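# Seat the bracket over the wired unit's studs

## Task

Put the bracket onto the wired unit so that each of the two studs passes through one of the bracket's ears and both ears lie flat against the bosses. The unit must stay fully on top of the foam block. At the finish the robot may be in contact with none of these parts.

## Robot and tools

Robot: two arms, left_arm and right_arm. In the scene frame the origin sits at table-top height midway between the arms' nominal bases, +z is up, +x points out over the table and left_arm is on the +y side (image left/right does not follow this). Calibrated bases: left_arm at (-0.025, +0.314, +0.039) m, right_arm at (+0.036, -0.300, -0.003) m, both almost unrotated. A post is fixed to the floor behind the arms. right_arm has a right hand and left_arm a mirrored left hand. Each hand has index, middle and ring fingers plus a thumb. The wrist carries a rigid mast on the palm side that can strike objects.

Hand point axes (right hand): +z runs along the straight fingers toward the tips, +x crosses the palm away from the thumb, and +y points out of the palm's face. On the left hand +x points toward the thumb. Straight fingertips reach about 0.123 m past the hand point. Positions and orientations in results are in the scene frame. Pose offsets in commands are taken along the current Hand target's own axes. The right elbow sags under load, so you may need to aim higher. The hand can also come to rest a few cm off its command without any contact.

execute_actions(actions, cameras): actions is a list of actions. Each action is a table of 1 to 15 rows, one row per 1/30 s control step. A short table repeats its last row until step 15. Every row is a single list of 48 numbers covering both arms, each number in [-1, 1]:
1-6: left_arm dx, dy, dz, rx, ry, rz.
7-22: the left hand's 16 hinge goals.
23-24: left current_limit, speed.
25-30: right_arm dx to rz.
31-46: the right hand's 16 hinge goals.
47-48: right current_limit, speed.

The six pose numbers are an offset, not a pose. They are measured from the arm's Hand target as it stood when that action began, along that target's axes. Every row counts from that same start, so sending an offset again moves the hand further. Scale: 1.0 equals 0.6 m for dx/dy/dz and 180 degrees for the rotation vector rx/ry/rz. Six zeros mean no new pose request. At each step the commanded orientation is clipped to within 40 degrees of the measured one.

The 16 hand numbers are absolute goals, in this order: index_mcp, index_abd, index_pip, index_dip, middle_mcp, middle_abd, middle_pip, middle_dip, ring_mcp, ring_abd, ring_pip, ring_dip, thumb_cmc, thumb_axl, thumb_mcp, thumb_ipl. Each value maps linearly between the hinge's two stops. Values that make a hinge straight: mcp -0.75, abd 0.00, pip -0.58, dip -0.70, thumb_cmc -0.71, thumb_axl -0.68, thumb_mcp -0.23, thumb_ipl -0.17. Moving toward +1 curls fingers toward the palm and brings the thumb round in front of the palm.

A 0 in a hand column is a real goal. To keep a hand unchanged, send back its hand_goal, hand_current_limit and hand_speed. current_limit maps -1..+1 to 0..550 mA, with a floor of 11 mA. speed maps so that the hinge rate is (speed+1)/2 of 8.5 rad/s. The scene starts at current_limit +0.4 and speed -0.6. Both settings persist until you change them.

cameras: a list of names from cam_head_left, cam_head_right, cam_high, or ["all"]. Images come back only when actions is empty or when cameras asks for them. All images are 896x504.

move(target, speed, blend, blocking, cameras): drives each hand point in a straight line from its Hand target. target is either one 48-number row with the same layout and scale or a list of up to 15 such rows. Every row is an offset from the same starting Hand targets, not from the row before it. speed is the top path speed in m/s, from 0.002 to 4.3, default 0.25; turns are limited to twice that in rad/s. You can give one speed or one per target. blend is in m: how far from an intermediate target the path may round the corner; 0 means stop there. blocking=false returns after about 0.5 s while the arms keep moving. Paths do not avoid obstacles or the other arm. A move stops after 10 s. The result adds a move: line such as done, off_target, moving, held or fault, plus any limits (paced, held).

wait(seconds): 0 to 3600 s. Lets time pass without new commands, so a running move continues.
stop(): brakes a running move.
zoom_image(camera, region): camera is one of the three names. region is [x0, y0, x1, y1] in pixels from the top-left, at most 504 wide and 504 high. It zooms the most recent image from that camera.
finished_scene(scene=1): ends the scene for good.

Results: for each arm you get end_effector_position (m) and end_effector_quat_wxyz, the Hand target (the base for your next offsets), joint positions, velocities and torques. For each hand you get hand_goal, hand_measured, hand_current_ma (positive pushes toward -1), hand_state and the current settings. hand_state is one of moving, goal, blocked or overload. If a hinge draws 495 mA or more for 5 s it shuts down for 10 s. A hand stops taking new numbers while its arm is halted. A HAND FAULT line cancels the rest of that reply's calls. Motors heat up when carrying loads, when stretched out or when pushing; a MOTOR HOT line appears at 85 °C, and at 100 °C the arm goes limp for 30-60 s.

Camera calibration (intrinsics, distortion, world-to-camera transforms) is provided for all three cameras. It is accurate to within roughly a centimetre near the centre of each image.

Avoid the following:
- Dropping the bracket, even a few mm.
- Releasing a part while it is still moving.
- Fast impacts or hard pushes, especially against fixed or heavy objects.
- Any hand-to-hand contact or gripping the other hand.
- Knocking anything off the table or letting the unit slide off the foam.

Loose items may get brief pushes from outside. To release a push, command the target back past the hand point. Finish with both hands clear of every part.

Each tool is called after "Emit:" as name(argument=value, ...) on one line, values as JSON.

## Session

Emit:
execute_actions(actions=[])

Scene clock: 0.00 s.
left_arm: end_effector_position=(+0.3844, -0.0110, +0.1715) hand_goal=(-0.754, +0.000, -0.576, -0.696, -0.754, +0.000, -0.576, -0.696, -0.754, +0.000, -0.576, -0.696, -0.714, -0.678, -0.226, -0.168) hand_measured=(-0.7523, -0.0007, -0.5770, -0.6958, -0.7523, -0.0007, -0.5770, -0.6958, -0.7535, +0.0008, -0.5770, -0.6958, -0.7154, -0.6777, -0.2262, -0.1681) hand_current_ma=(-4, -13, -2, +3, +3, -1, -10, -9, -6, +7, -8, -3, +3, +5, -9, +0) hand_state=(goal, goal, goal, goal, goal, goal, goal, goal, goal, goal, goal, goal, goal, goal, goal, goal) hand_current_limit=0.40 hand_speed=-0.60 end_effector_quat_wxyz=(+0.117, +0.806, -0.069, +0.577) | right_arm: end_effector_position=(+0.3283, -0.5188, +0.2148) hand_goal=(-0.754, +0.000, -0.576, -0.696, -0.754, +0.000, -0.576, -0.696, -0.754, +0.000, -0.576, -0.696, -0.714, -0.678, -0.226, -0.168) hand_measured=(-0.7535, +0.0008, -0.5770, -0.6958, -0.7523, +0.0008, -0.5757, -0.6971, -0.7535, -0.0007, -0.5757, -0.6958, -0.7142, -0.6767, -0.2262, -0.1681) hand_current_ma=(+3, -3, +4, +9, +3, +2, +2, -4, -6, -4, -1, +8, +6, +6, +6, +11) hand_state=(goal, goal, goal, goal, goal, goal, goal, goal, goal, goal, goal, goal, goal, goal, goal, goal) hand_current_limit=0.40 hand_speed=-0.60 end_effector_quat_wxyz=(+0.635, +0.745, -0.135, +0.155)
Joint positions: left_arm=[-0.679 1.525 0.467 0.726 -0.338 1.343] | right_arm=[-0.116 1.426 0.569 0.107 1.354 1.157]
Joint velocities: within noise
Joint torques (N m): no reading
Heat: left arm: hottest elbow 34 °C; right arm: hottest waist 30 °C.
Hand target: left_arm +0.3880, -0.0138, +0.1749; +0.119, +0.803, -0.068, +0.580 | right_arm +0.3331, -0.5193, +0.2210; +0.634, +0.742, -0.143, +0.164

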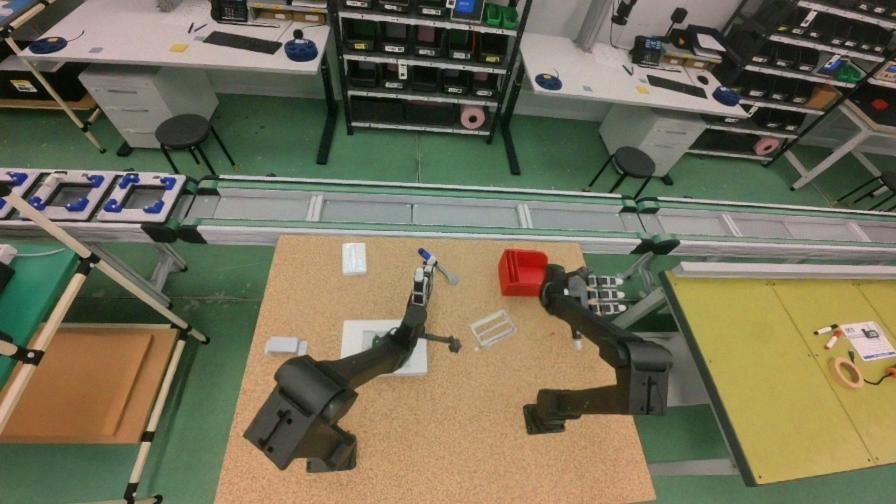

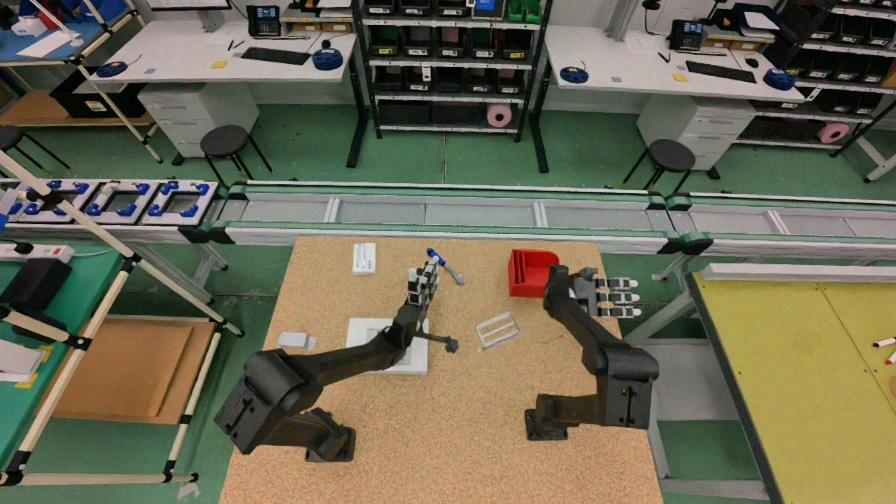

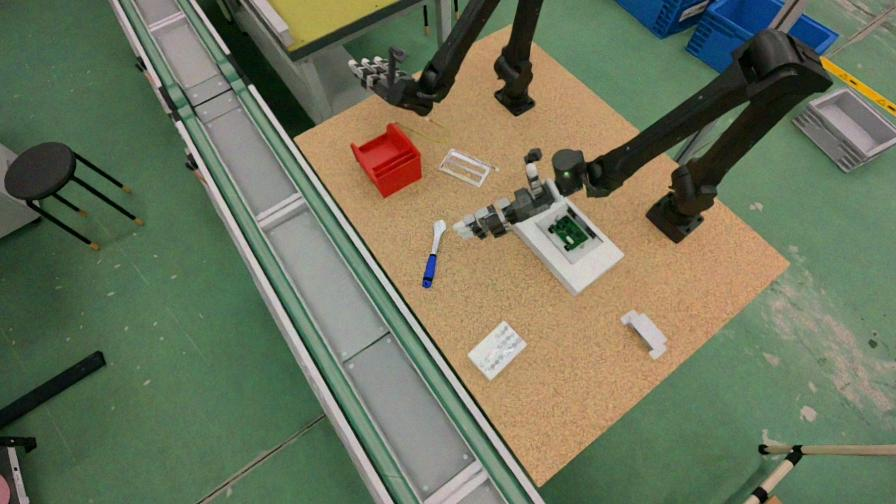

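Emit:
zoom_image(camera="cam_high", region=[480, 170, 700, 390])

Emit:
zoom_image(camera="cam_head_left", region=[250, 230, 470, 400])

Emit:
zoom_image(camera="cam_head_right", region=[250, 230, 470, 400])

Emit:
zoom_image(camera="cam_high", region=[600, 290, 690, 380])

Emit:
zoom_image(camera="cam_high", region=[420, 130, 520, 200])

Scaled by 2.291 from the camera's image (finer frame: 1280x720).

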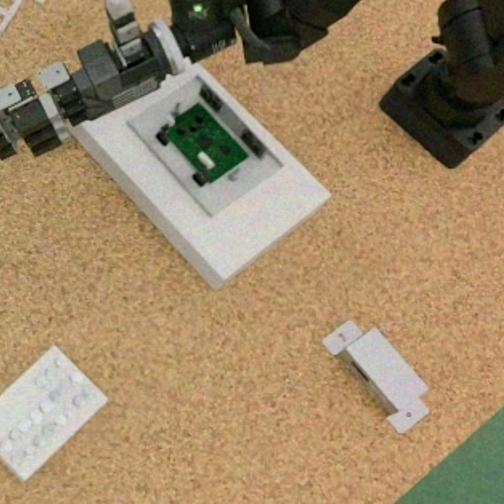

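Scaled by 2.291 from the camera's image (finer frame: 1280x720).

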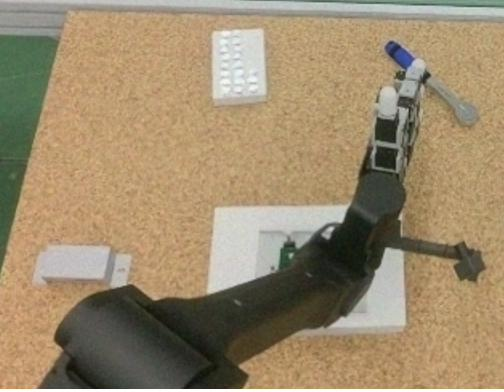

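Scaled by 2.291 from the camera's image (finer frame: 1280x720).

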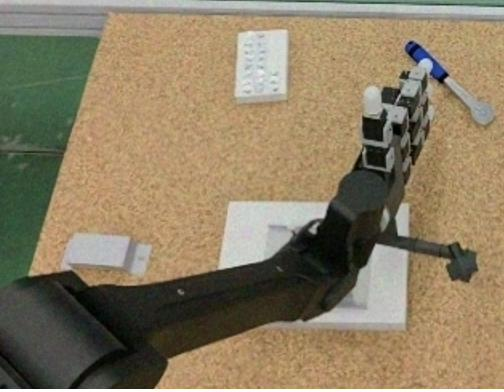

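Scaled by 5.600 from the camera's image (finer frame: 1280x720).

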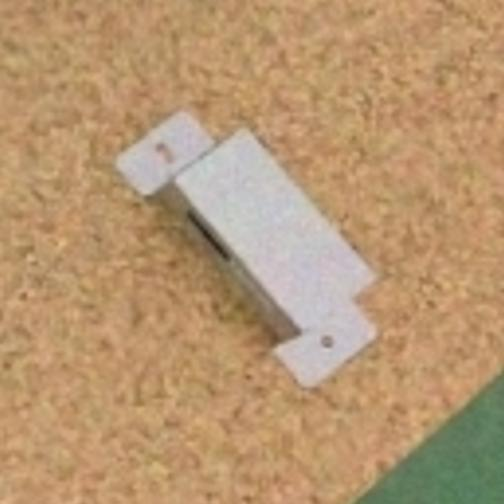

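Scaled by 5.040 from the camera's image (finer frame: 1280x720).

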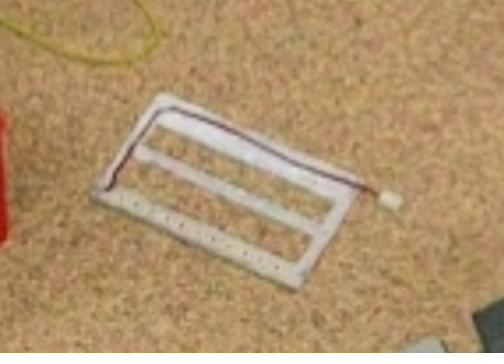

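Emit:
move(target=[[0.1315,0.0393,-0.1262,0,0,0,-0.754,0,-0.576,-0.696,-0.754,0,-0.576,-0.696,-0.754,0,-0.576,-0.696,-0.714,-0.678,-0.226,-0.168,0.4,-0.6,0,0,0,0,0,0,-0.754,0,-0.576,-0.696,-0.754,0,-0.576,-0.696,-0.754,0,-0.576,-0.696,-0.714,-0.678,-0.226,-0.168,0.4,-0.6],[0.2058,-0.6523,-0.4298,0,0,0,-0.754,0,-0.576,-0.696,-0.754,0,-0.576,-0.696,-0.754,0,-0.576,-0.696,-0.714,-0.678,-0.226,-0.168,0.4,-0.6,0,0,0,0,0,0,-0.754,0,-0.576,-0.696,-0.754,0,-0.576,-0.696,-0.754,0,-0.576,-0.696,-0.714,-0.678,-0.226,-0.168,0.4,-0.6]], blend=0.05, speed=0.2, cameras=["all"])

Scene clock: 56.20 s.
left_arm: end_effector_position=(+0.2835, +0.4281, +0.3091) hand_goal=(-0.754, +0.000, -0.576, -0.696, -0.754, +0.000, -0.576, -0.696, -0.754, +0.000, -0.576, -0.696, -0.714, -0.678, -0.226, -0.168) hand_measured=(-0.7607, +0.0037, -0.5770, -0.6958, -0.7595, +0.0052, -0.5795, -0.6958, -0.7595, +0.0037, -0.5770, -0.6958, -0.7167, -0.6767, -0.2252, -0.1681) hand_current_ma=(-4, -4, -1, +2, +0, -7, -10, -7, -7, +8, -13, -5, +6, +8, -8, +0) hand_state=(goal, goal, goal, goal, goal, goal, goal, goal, goal, goal, goal, goal, goal, goal, goal, goal) hand_current_limit=0.40 hand_speed=-0.60 end_effector_quat_wxyz=(+0.132, +0.798, -0.036, +0.587) | right_arm: end_effector_position=(+0.3283, -0.5188, +0.2148) hand_goal=(-0.754, +0.000, -0.576, -0.696, -0.754, +0.000, -0.576, -0.696, -0.754, +0.000, -0.576, -0.696, -0.714, -0.678, -0.226, -0.168) hand_measured=(-0.7691, +0.0008, -0.5770, -0.6958, -0.7703, -0.0007, -0.5770, -0.6971, -0.7691, +0.0008, -0.5770, -0.6945, -0.7293, -0.6777, -0.2272, -0.1672) hand_current_ma=(+0, +1, +10, +3, -4, +3, +11, -5, -1, +5, -7, +4, +0, -8, +8, +11) hand_state=(goal, goal, goal, goal, goal, goal, goal, goal, goal, goal, goal, goal, goal, goal, goal, goal) hand_current_limit=0.40 hand_speed=-0.60 end_effector_quat_wxyz=(+0.635, +0.745, -0.135, +0.155)
Joint positions: left_arm=[0.945 1.024 0.599 -0.315 1.149 2.089] | right_arm=[-0.116 1.426 0.569 0.107 1.354 1.157]
Joint torques (N m): left_arm=[-0.44 -6.3 14.8 1.11 0.84 0.15] | right_arm=[-2.02 -8.82 7.98 1.09 0.95 -0.09]
Heat: left arm: hottest elbow 36 °C; right arm: hottest waist 30 °C.
Hand target: left_arm +0.2875, +0.4360, +0.3249; +0.119, +0.803, -0.068, +0.580 | right_arm +0.3331, -0.5193, +0.2210; +0.634, +0.742, -0.143, +0.164
Off the commanded pose: left_arm 0.018 m, 4 deg | right_arm 0.008 m, 1 deg.
joint sent to its limit (left arm) — joint 6 (wrist roll), upper limit. The joint targets are off in orientation, not in position.
move: off_target (left_arm)

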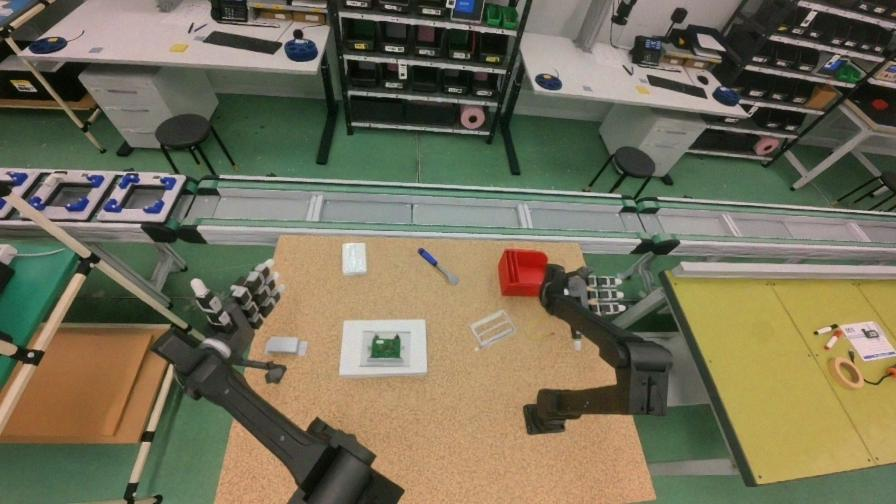

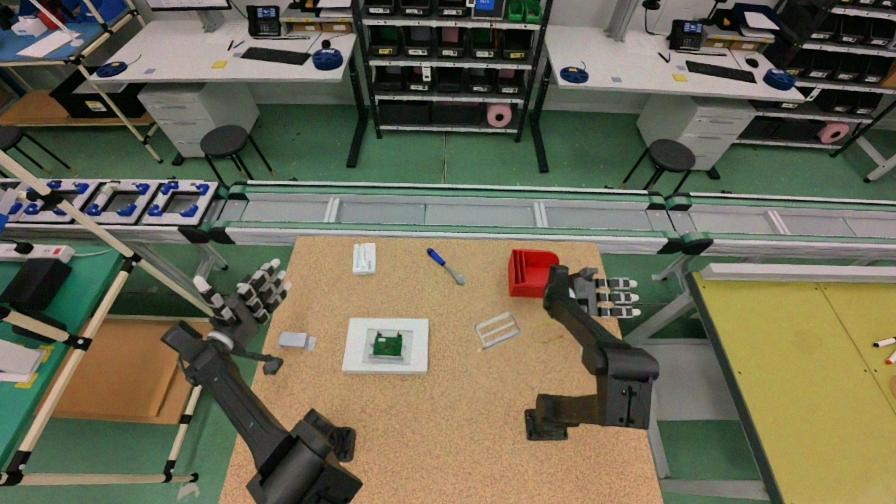

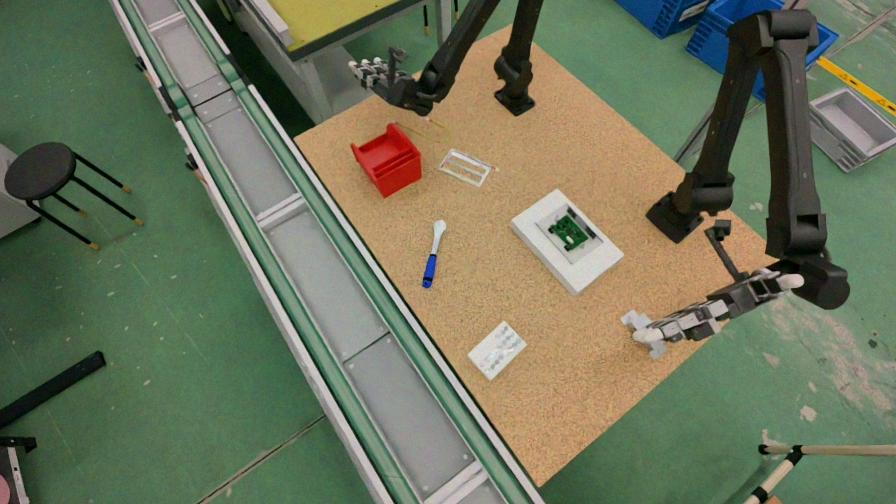

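Emit:
zoom_image(camera="cam_high", region=[510, 185, 630, 295])

Emit:
zoom_image(camera="cam_head_left", region=[335, 310, 435, 385])

Emit:
zoom_image(camera="cam_head_right", region=[335, 310, 435, 385])

Emit:
zoom_image(camera="cam_head_right", region=[270, 320, 330, 365])

Emit:
zoom_image(camera="cam_head_left", region=[255, 320, 315, 365])

Emit:
zoom_image(camera="cam_high", region=[545, 200, 605, 260])

Scaled by 4.200 from the camera's image (finer frame: 1280x720).

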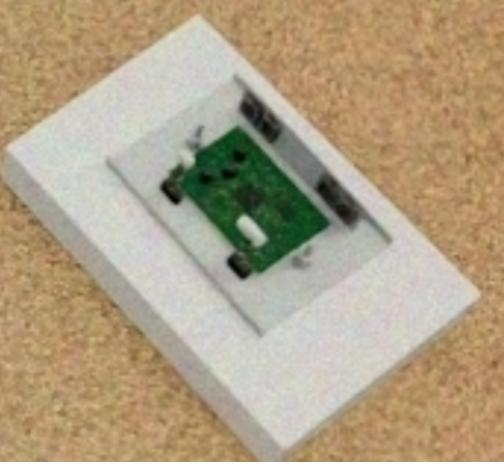

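Scaled by 5.040 from the camera's image (finer frame: 1280x720).

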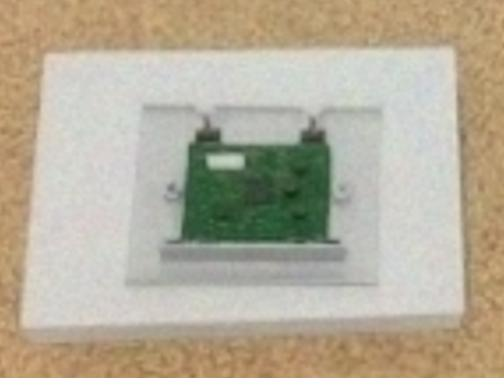

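Scaled by 5.040 from the camera's image (finer frame: 1280x720).

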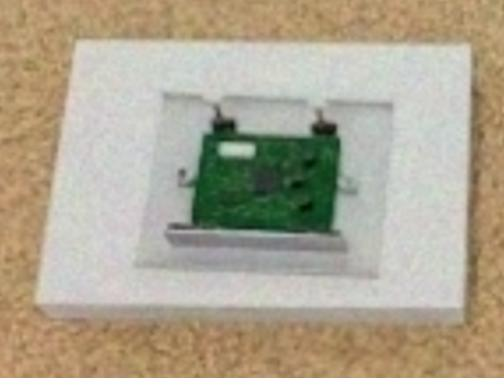

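Scaled by 8.400 from the camera's image (finer frame: 1280x720).

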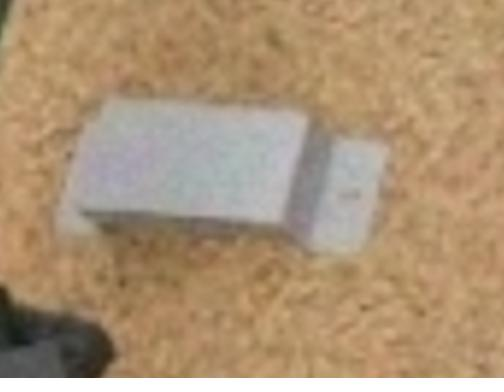

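Scaled by 8.400 from the camera's image (finer frame: 1280x720).

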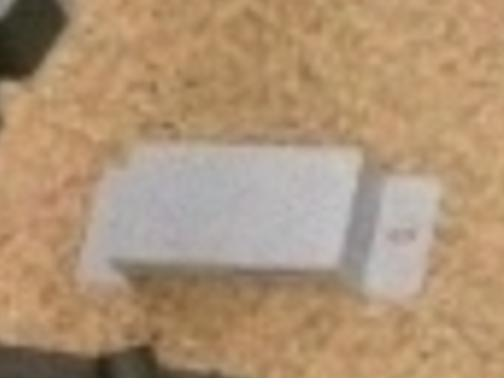

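Scaled by 8.400 from the camera's image (finer frame: 1280x720).

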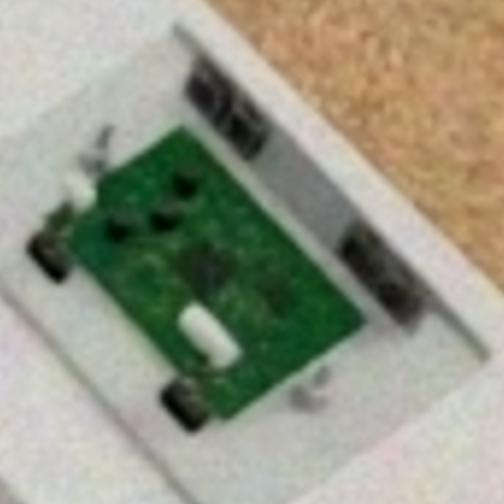

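Emit:
zoom_image(camera="cam_high", region=[550, 198, 590, 238])

Emit:
zoom_image(camera="cam_high", region=[570, 218, 610, 258])

Emit:
zoom_image(camera="cam_head_left", region=[355, 325, 415, 373])

Emit:
zoom_image(camera="cam_head_right", region=[355, 325, 415, 373])

Scaled by 12.600 from the camera's image (finer frame: 1280x720).

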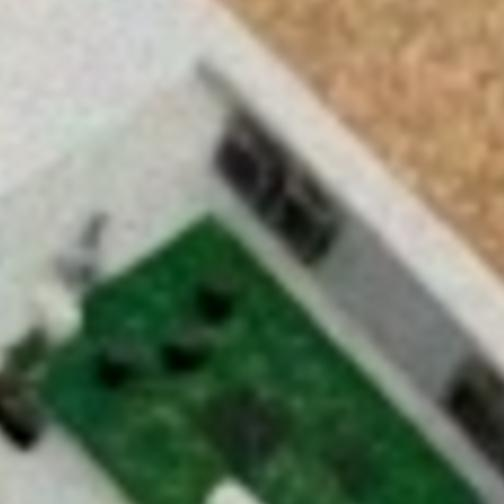

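Scaled by 12.600 from the camera's image (finer frame: 1280x720).

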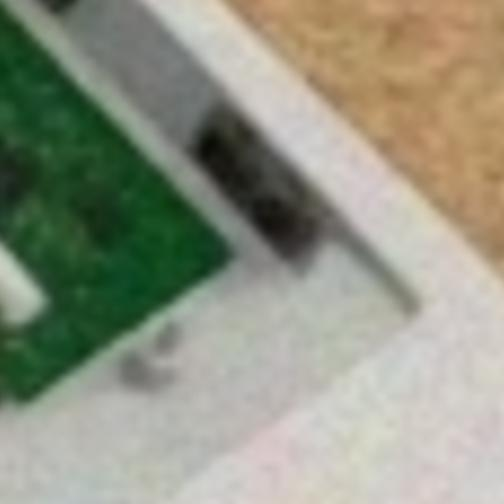

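Scaled by 8.400 from the camera's image (finer frame: 1280x720).

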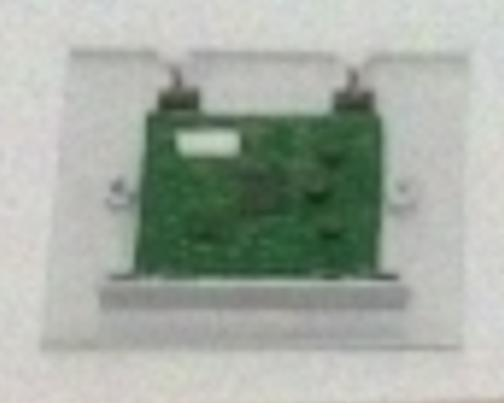

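Scaled by 8.400 from the camera's image (finer frame: 1280x720).

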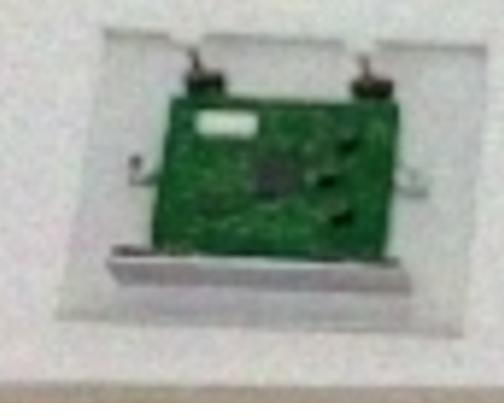

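Emit:
move(target=[0.0847,0.0034,-0.0649,0.0807,-0.1893,-0.6308,-0.754,0,-0.576,-0.696,-0.754,0,-0.576,-0.696,-0.754,0,-0.576,-0.696,-0.714,-0.678,-0.226,-0.168,0.4,-0.6,0,0,0,0,0,0,-0.754,0,-0.576,-0.696,-0.754,0,-0.576,-0.696,-0.754,0,-0.576,-0.696,-0.714,-0.678,-0.226,-0.168,0.4,-0.6], speed=0.25, cameras=["cam_high","cam_head_left"])

Scene clock: 254.57 s.
left_arm: end_effector_position=(+0.2639, +0.4449, +0.3651) hand_goal=(-0.754, +0.000, -0.576, -0.696, -0.754, +0.000, -0.576, -0.696, -0.754, +0.000, -0.576, -0.696, -0.714, -0.678, -0.226, -0.168) hand_measured=(-0.7619, -0.0065, -0.5782, -0.6958, -0.7607, -0.0080, -0.5795, -0.6958, -0.7619, -0.0095, -0.5770, -0.6958, -0.7217, -0.6767, -0.2252, -0.1681) hand_current_ma=(-6, -2, +6, +7, -1, +2, -7, -7, -8, +4, -9, -11, +4, +5, -9, +10) hand_state=(goal, goal, goal, goal, goal, goal, goal, goal, goal, goal, goal, goal, goal, goal, goal, goal) hand_current_limit=0.40 hand_speed=-0.60 end_effector_quat_wxyz=(+0.432, +0.600, +0.672, +0.029) | right_arm: end_effector_position=(+0.3283, -0.5188, +0.2148) hand_goal=(-0.754, +0.000, -0.576, -0.696, -0.754, +0.000, -0.576, -0.696, -0.754, +0.000, -0.576, -0.696, -0.714, -0.678, -0.226, -0.168) hand_measured=(-0.7679, -0.0007, -0.5770, -0.6958, -0.7716, -0.0007, -0.5770, -0.6958, -0.7691, +0.0008, -0.5770, -0.6958, -0.7280, -0.6777, -0.2252, -0.1672) hand_current_ma=(-4, -1, +13, +8, -1, -1, +8, -4, -9, +1, +2, +6, +0, +1, +5, +10) hand_state=(goal, goal, goal, goal, goal, goal, goal, goal, goal, goal, goal, goal, goal, goal, goal, goal) hand_current_limit=0.40 hand_speed=-0.60 end_effector_quat_wxyz=(+0.635, +0.745, -0.135, +0.155)
Joint positions: left_arm=[0.951 0.875 0.896 -1.692 0.892 0.924] | right_arm=[-0.116 1.426 0.569 0.107 1.354 1.157]
Joint torques (N m): left_arm=[-1.9 -3.14 14.49 -0.09 0.96 -0.02] | right_arm=[-2.08 -8.88 8.01 1.07 0.95 -0.09]
Heat: left arm: hottest elbow 45 °C; right arm: hottest elbow 30 °C.
Hand target: left_arm +0.2674, +0.4461, +0.3848; +0.435, +0.616, +0.657, +0.004 | right_arm +0.3331, -0.5193, +0.2210; +0.634, +0.742, -0.143, +0.164
Off the commanded pose: left_arm 0.020 m, 4 deg | right_arm 0.008 m, 1 deg.
joint sent to its limit (left arm) — joint 4 (wrist pitch), lower limit. The joint targets are off in orientation, not in position.
move: off_target (left_arm)
Images, in order (width x height): cam_head_left 896x504, cam_high 896x504.

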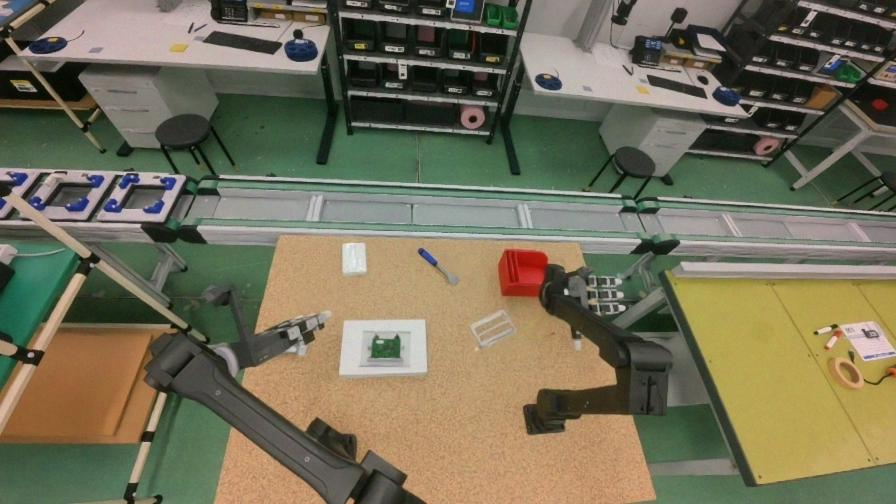

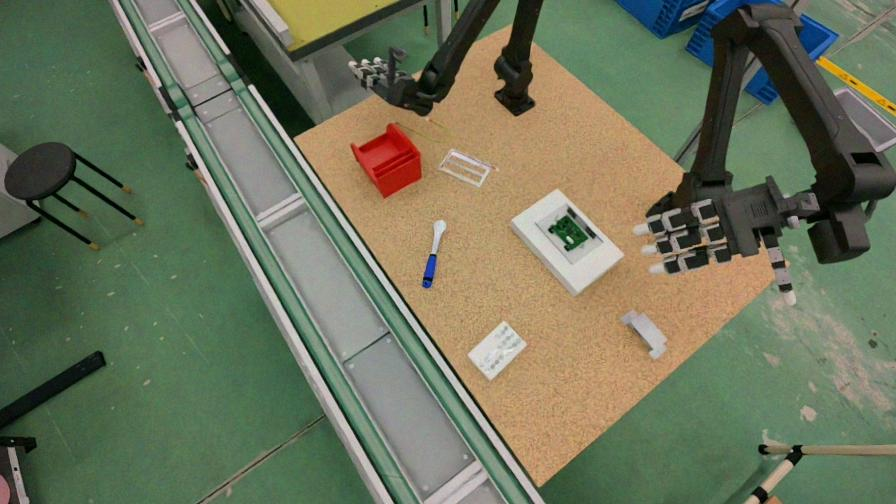

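Emit:
move(target=[0.2415,-0.1052,0.1842,0.2403,0.0611,-0.5594,-0.9315,0,0.6642,-0.6957,-1,0,-0.8,-0.6957,-1,0,-0.8,-0.6957,0.5014,-0.678,-0.1685,0.0703,0.4,-0.7,0,0,0,0,0,0,-0.754,0,-0.576,-0.696,-0.754,0,-0.576,-0.696,-0.754,0,-0.576,-0.696,-0.714,-0.678,-0.226,-0.168,0.4,-0.6], speed=0.25, cameras=["all"])

Scene clock: 300.10 s.
left_arm: end_effector_position=(+0.2893, +0.4834, +0.1888) hand_goal=(-0.932, +0.000, +0.664, -0.696, -1.000, +0.000, -0.800, -0.696, -1.000, +0.000, -0.800, -0.696, +0.502, -0.678, -0.168, +0.070) hand_measured=(-0.9235, -0.0080, +0.6561, -0.6958, -0.9874, -0.0080, -0.7925, -0.6958, -0.9850, -0.0095, -0.7964, -0.6894, +0.4964, -0.6809, -0.1638, +0.0701) hand_current_ma=(-9, -4, +3, -1, +2, -2, -5, -6, -3, +11, -9, -4, +1, +7, -4, +1) hand_state=(goal, goal, goal, goal, goal, goal, goal, goal, goal, goal, goal, goal, goal, goal, goal, goal) hand_current_limit=0.40 hand_speed=-0.70 end_effector_quat_wxyz=(+0.066, -0.044, +0.915, -0.394) | right_arm: end_effector_position=(+0.3283, -0.5188, +0.2148) hand_goal=(-0.754, +0.000, -0.576, -0.696, -0.754, +0.000, -0.576, -0.696, -0.754, +0.000, -0.576, -0.696, -0.714, -0.678, -0.226, -0.168) hand_measured=(-0.7679, -0.0007, -0.5770, -0.6958, -0.7703, +0.0008, -0.5770, -0.6971, -0.7691, +0.0008, -0.5770, -0.6958, -0.7267, -0.6767, -0.2262, -0.1672) hand_current_ma=(+3, +3, +2, +13, -6, +6, +9, -6, -14, +6, -3, +6, +9, -3, +10, +13) hand_state=(goal, goal, goal, goal, goal, goal, goal, goal, goal, goal, goal, goal, goal, goal, goal, goal) hand_current_limit=0.40 hand_speed=-0.60 end_effector_quat_wxyz=(+0.635, +0.745, -0.135, +0.155)
Joint positions: left_arm=[0.615 1.491 1.186 -1.696 0.726 -0.848] | right_arm=[-0.116 1.426 0.569 0.107 1.354 1.157]
Joint torques (N m): left_arm=[-1.26 -12.92 13 -0.72 0.76 -0.07] | right_arm=[-1.96 -8.82 7.98 1.1 0.95 -0.09]
Heat: left arm: hottest elbow 46 °C; right arm: hottest elbow 30 °C.
Hand target: left_arm +0.3003, +0.4900, +0.1999; +0.000, +0.000, +0.875, -0.485 | right_arm +0.3331, -0.5193, +0.2210; +0.634, +0.742, -0.143, +0.164
Off the commanded pose: left_arm 0.017 m, 15 deg | right_arm 0.008 m, 1 deg.
joint sent to its limit (left arm) — joint 4 (wrist pitch), lower limit. The joint targets are off in orientation, not in position.
move: off_target (left_arm)

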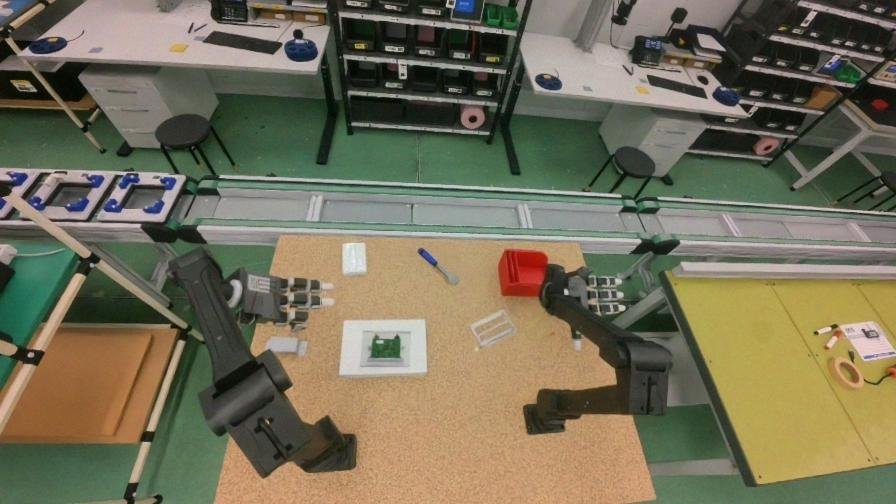

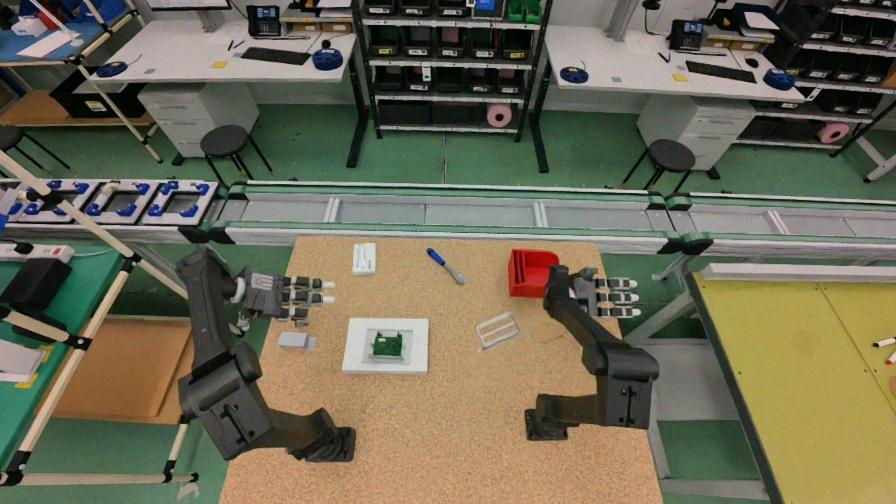

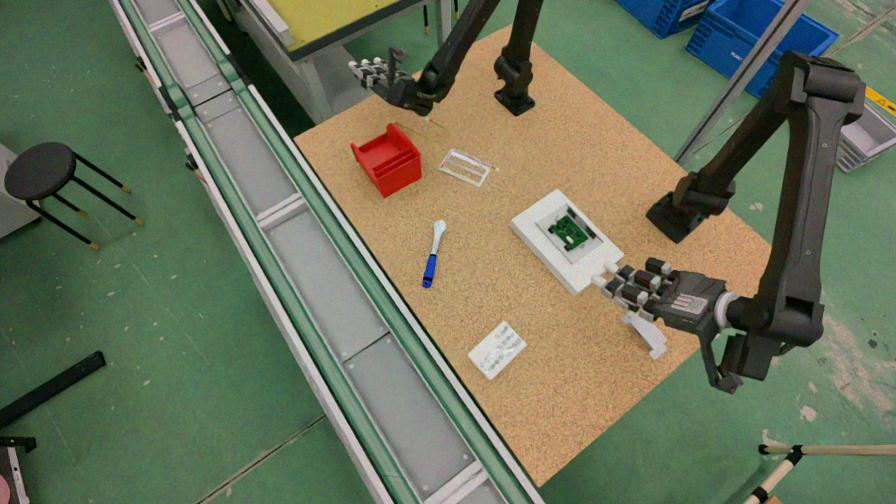

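Emit:
move(target=[0.0033,0.1183,0.0936,0,0,0,-0.9315,0,0.6642,-0.6957,-1,0,-0.8,-0.6957,-1,0,-0.8,-0.6957,0.5014,-0.678,-0.1685,0.0703,0.4,-0.7,0,0,0,0,0,0,-0.754,0,-0.576,-0.696,-0.754,0,-0.576,-0.696,-0.754,0,-0.576,-0.696,-0.714,-0.678,-0.226,-0.168,0.4,-0.6], speed=0.15, cameras=["all"])

Emit:
zoom_image(camera="cam_head_right", region=[230, 270, 360, 380])

Emit:
zoom_image(camera="cam_high", region=[580, 240, 740, 400])

Scene clock: 313.30 s.
left_arm: end_effector_position=(+0.3009, +0.4830, +0.1133) hand_goal=(-0.932, +0.000, +0.664, -0.696, -1.000, +0.000, -0.800, -0.696, -1.000, +0.000, -0.800, -0.696, +0.502, -0.678, -0.168, +0.070) hand_measured=(-0.9235, -0.0065, +0.6548, -0.6958, -0.9862, -0.0080, -0.7925, -0.6958, -0.9850, -0.0095, -0.7964, -0.6894, +0.5027, -0.6809, -0.1648, +0.0701) hand_current_ma=(-5, -4, +1, +0, +4, -5, -6, -7, -4, +9, -8, -11, +1, +4, -7, +5) hand_state=(goal, goal, goal, goal, goal, goal, goal, goal, goal, goal, goal, goal, goal, goal, goal, goal) hand_current_limit=0.40 hand_speed=-0.70 end_effector_quat_wxyz=(+0.023, -0.014, +0.891, -0.453) | right_arm: end_effector_position=(+0.3283, -0.5188, +0.2148) hand_goal=(-0.754, +0.000, -0.576, -0.696, -0.754, +0.000, -0.576, -0.696, -0.754, +0.000, -0.576, -0.696, -0.714, -0.678, -0.226, -0.168) hand_measured=(-0.7679, -0.0007, -0.5770, -0.6958, -0.7703, +0.0008, -0.5770, -0.6958, -0.7691, +0.0008, -0.5770, -0.6958, -0.7280, -0.6777, -0.2262, -0.1681) hand_current_ma=(-1, -2, +7, +7, +3, +12, +6, -4, -9, +0, +0, +3, +1, -14, +4, +15) hand_state=(goal, goal, goal, goal, goal, goal, goal, goal, goal, goal, goal, goal, goal, goal, goal, goal) hand_current_limit=0.40 hand_speed=-0.60 end_effector_quat_wxyz=(+0.635, +0.745, -0.135, +0.155)
Joint positions: left_arm=[0.615 1.711 1.186 -1.696 0.737 -0.69] | right_arm=[-0.116 1.426 0.569 0.107 1.354 1.157]
Joint torques (N m): left_arm=[-0.85 -15.5 7.04 -1.07 0.6 0.18] | right_arm=[-1.96 -8.82 8.01 1.11 0.95 -0.09]
Heat: left arm: hottest elbow 46 °C; right arm: hottest elbow 30 °C.
Hand target: left_arm +0.2984, +0.4800, +0.1100; +0.000, +0.000, +0.875, -0.485 | right_arm +0.3331, -0.5193, +0.2210; +0.634, +0.742, -0.143, +0.164
Off the commanded pose: left_arm 0.005 m, 5 deg | right_arm 0.008 m, 1 deg.
joint sent to its limit (left arm) — joint 4 (wrist pitch), lower limit. The joint targets are off in orientation, not in position.
move: off_target (left_arm)

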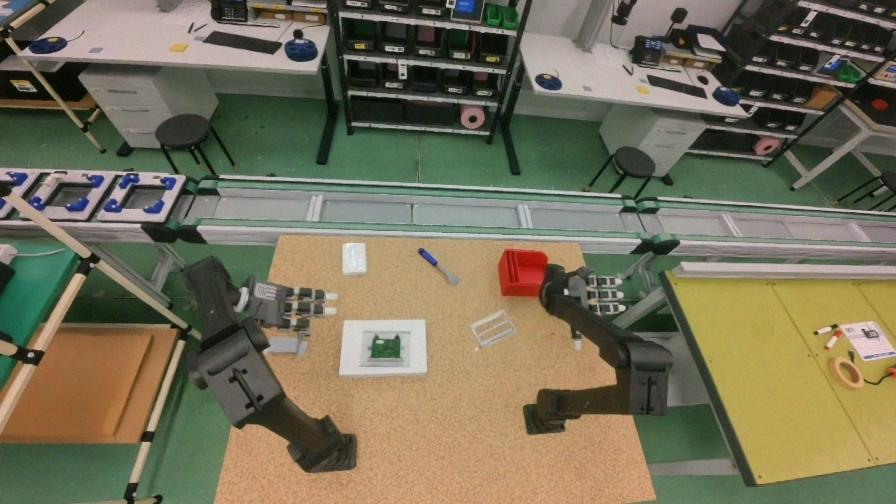

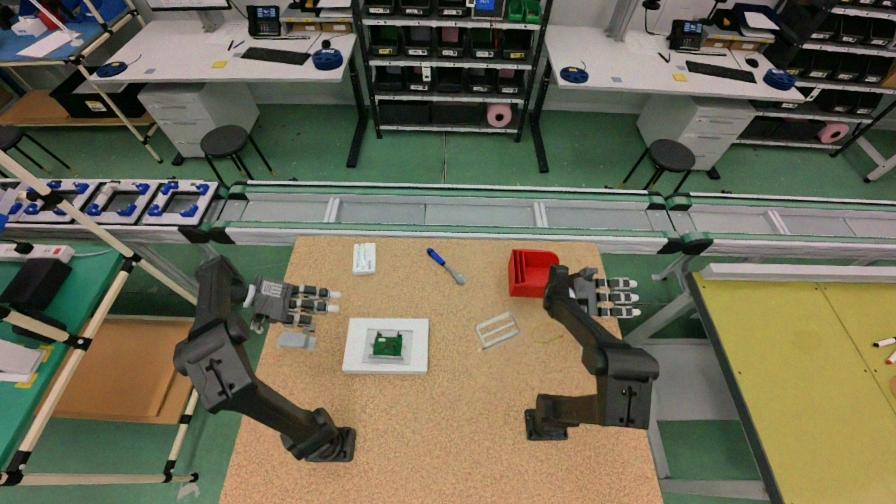

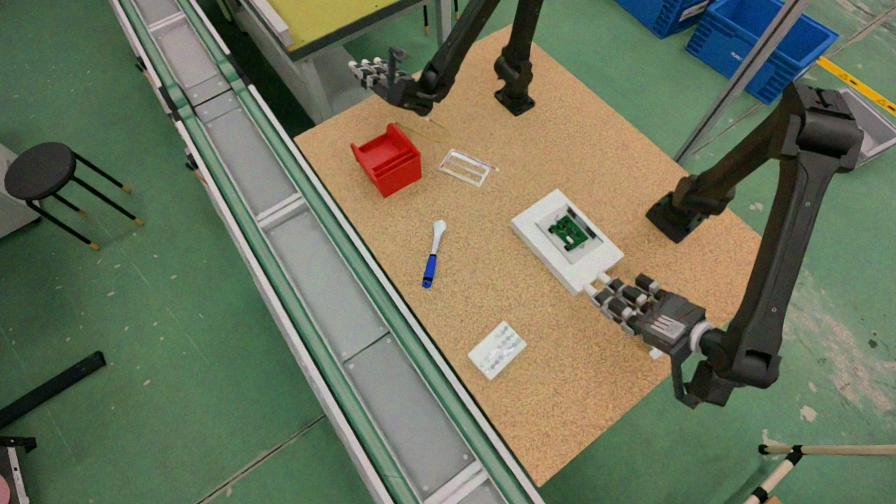

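Scaled by 3.877 from the camera's image (finer frame: 1280x720).

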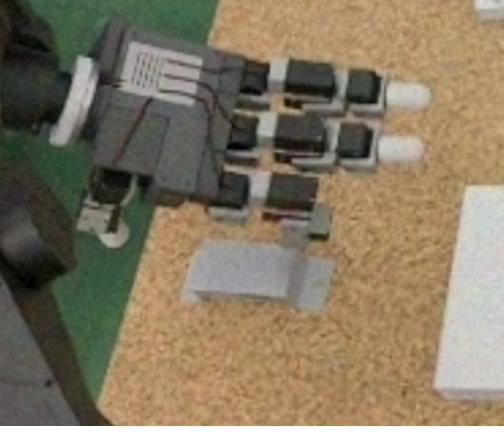

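Scaled by 3.150 from the camera's image (finer frame: 1280x720).

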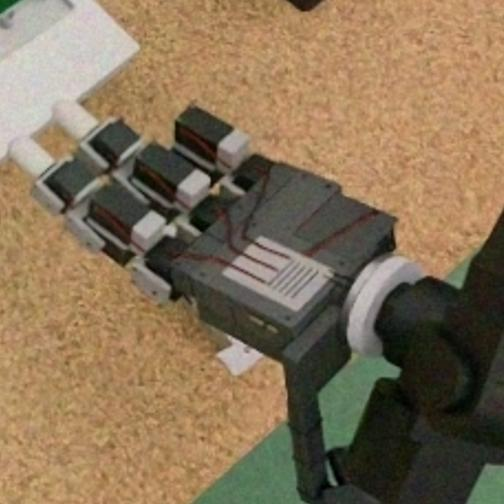

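Emit:
move(target=[0,0.0777,0.0486,0,0,0,-0.9315,0,0.6642,-0.6957,-1,0,-0.8,-0.6957,-1,0,-0.8,-0.6957,0.5014,-0.678,-0.1685,0.0703,0.4,-0.7,0,0,0,0,0,0,-0.754,0,-0.576,-0.696,-0.754,0,-0.576,-0.696,-0.754,0,-0.576,-0.696,-0.714,-0.678,-0.226,-0.168,0.4,-0.6], speed=0.1, cameras=["all"])

Emit:
zoom_image(camera="cam_head_right", region=[240, 300, 350, 370])

Emit:
zoom_image(camera="cam_head_left", region=[230, 300, 340, 370])

Emit:
zoom_image(camera="cam_high", region=[580, 270, 700, 380])

Scene clock: 321.57 s.
left_arm: end_effector_position=(+0.3008, +0.4792, +0.0620) hand_goal=(-0.932, +0.000, +0.664, -0.696, -1.000, +0.000, -0.800, -0.696, -1.000, +0.000, -0.800, -0.696, +0.502, -0.678, -0.168, +0.070) hand_measured=(-0.9235, -0.0065, +0.6548, -0.6958, -0.9862, -0.0065, -0.7925, -0.6958, -0.9838, -0.0095, -0.7964, -0.6894, +0.5040, -0.6809, -0.1638, +0.0701) hand_current_ma=(-3, -9, +1, +0, +7, -3, -6, -3, +9, +9, -11, -4, +3, -1, -8, +1) hand_state=(goal, goal, goal, goal, goal, goal, goal, goal, goal, goal, goal, goal, goal, goal, goal, goal) hand_current_limit=0.40 hand_speed=-0.70 end_effector_quat_wxyz=(-0.002, -0.003, +0.875, -0.483) | right_arm: end_effector_position=(+0.3283, -0.5188, +0.2148) hand_goal=(-0.754, +0.000, -0.576, -0.696, -0.754, +0.000, -0.576, -0.696, -0.754, +0.000, -0.576, -0.696, -0.714, -0.678, -0.226, -0.168) hand_measured=(-0.7691, -0.0007, -0.5770, -0.6958, -0.7703, +0.0008, -0.5757, -0.6958, -0.7691, +0.0008, -0.5770, -0.6958, -0.7280, -0.6777, -0.2242, -0.1681) hand_current_ma=(-1, -1, +4, -1, -1, +9, +8, -2, -5, -6, -2, +8, +1, +0, +10, +3) hand_state=(goal, goal, goal, goal, goal, goal, goal, goal, goal, goal, goal, goal, goal, goal, goal, goal) hand_current_limit=0.40 hand_speed=-0.60 end_effector_quat_wxyz=(+0.635, +0.745, -0.135, +0.155)
Joint positions: left_arm=[0.615 1.847 1.181 -1.672 0.737 -0.615] | right_arm=[-0.116 1.426 0.569 0.107 1.354 1.157]
Joint torques (N m): left_arm=[-0.21 -16.79 5.75 -0.61 0.45 0.18] | right_arm=[-2.02 -8.82 7.99 1.1 0.95 -0.09]
Heat: left arm: hottest elbow 45 °C; right arm: hottest elbow 30 °C.
Hand target: left_arm +0.2984, +0.4800, +0.0551; +0.000, +0.000, +0.875, -0.485 | right_arm +0.3331, -0.5193, +0.2210; +0.634, +0.742, -0.143, +0.164
Off the commanded pose: left_arm 0.007 m, 1 deg | right_arm 0.008 m, 1 deg.
move: done

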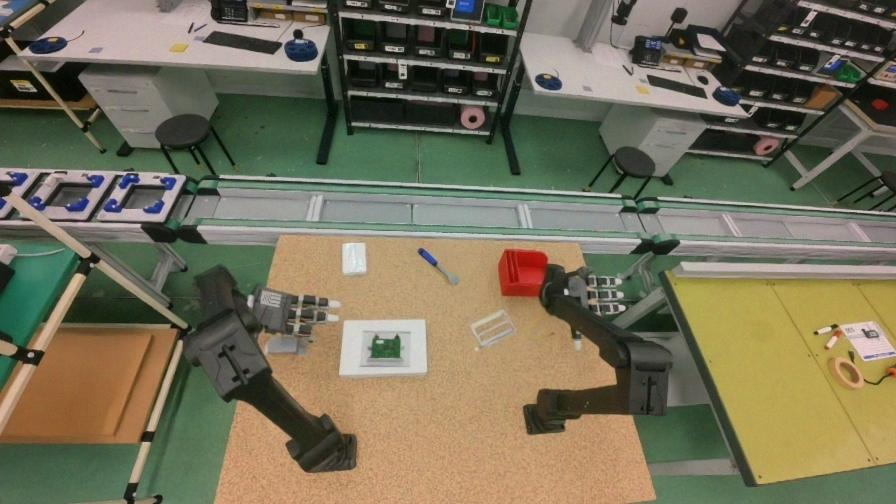

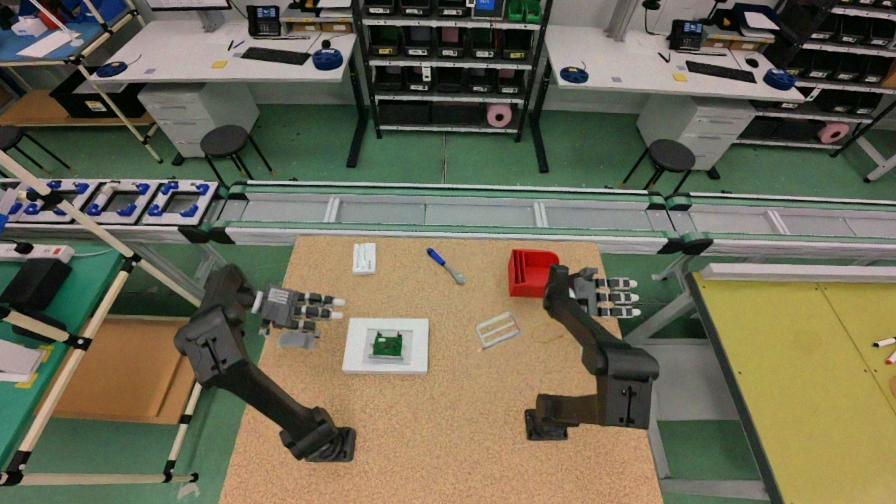

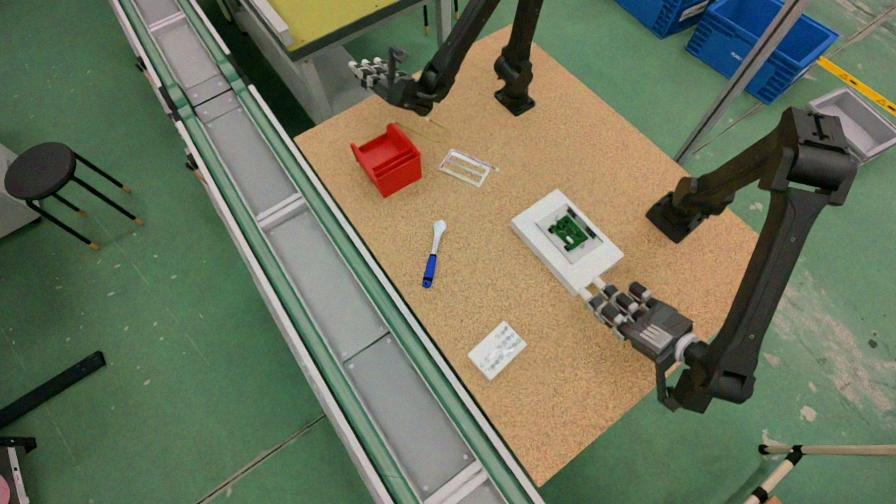

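Scaled by 4.582 from the camera's image (finer frame: 1280x720).

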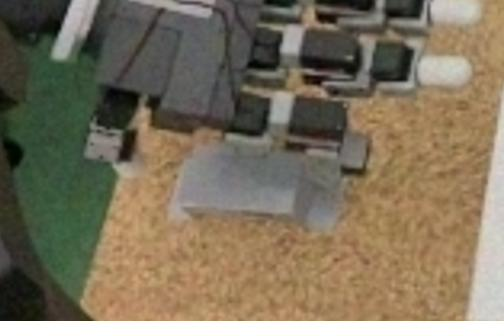

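Scaled by 4.582 from the camera's image (finer frame: 1280x720).

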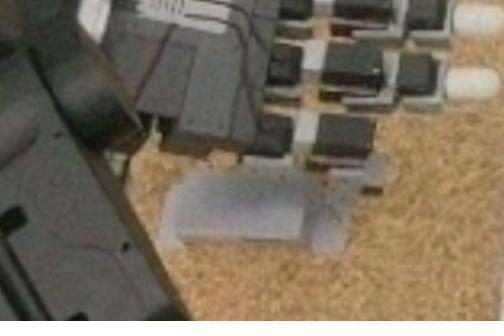

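Scaled by 4.200 from the camera's image (finer frame: 1280x720).

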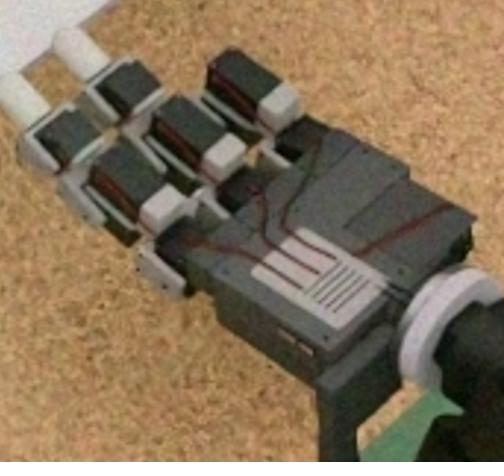

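Emit:
zoom_image(camera="cam_head_right", region=[270, 305, 330, 355])

Emit:
zoom_image(camera="cam_head_left", region=[260, 305, 330, 365])

Scaled by 8.400 from the camera's image (finer frame: 1280x720).

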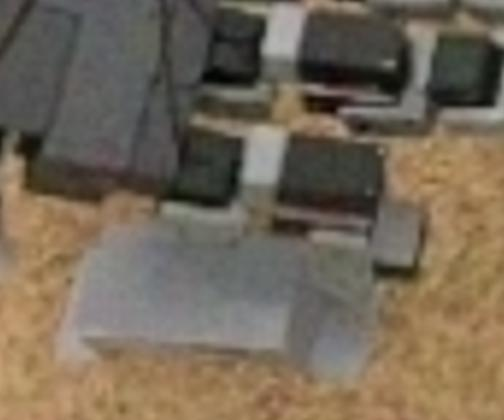

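Scaled by 7.200 from the camera's image (finer frame: 1280x720).

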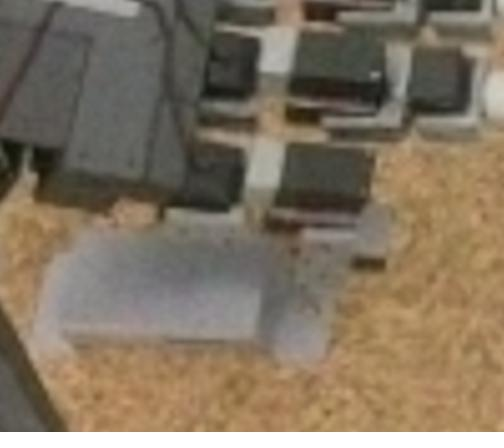

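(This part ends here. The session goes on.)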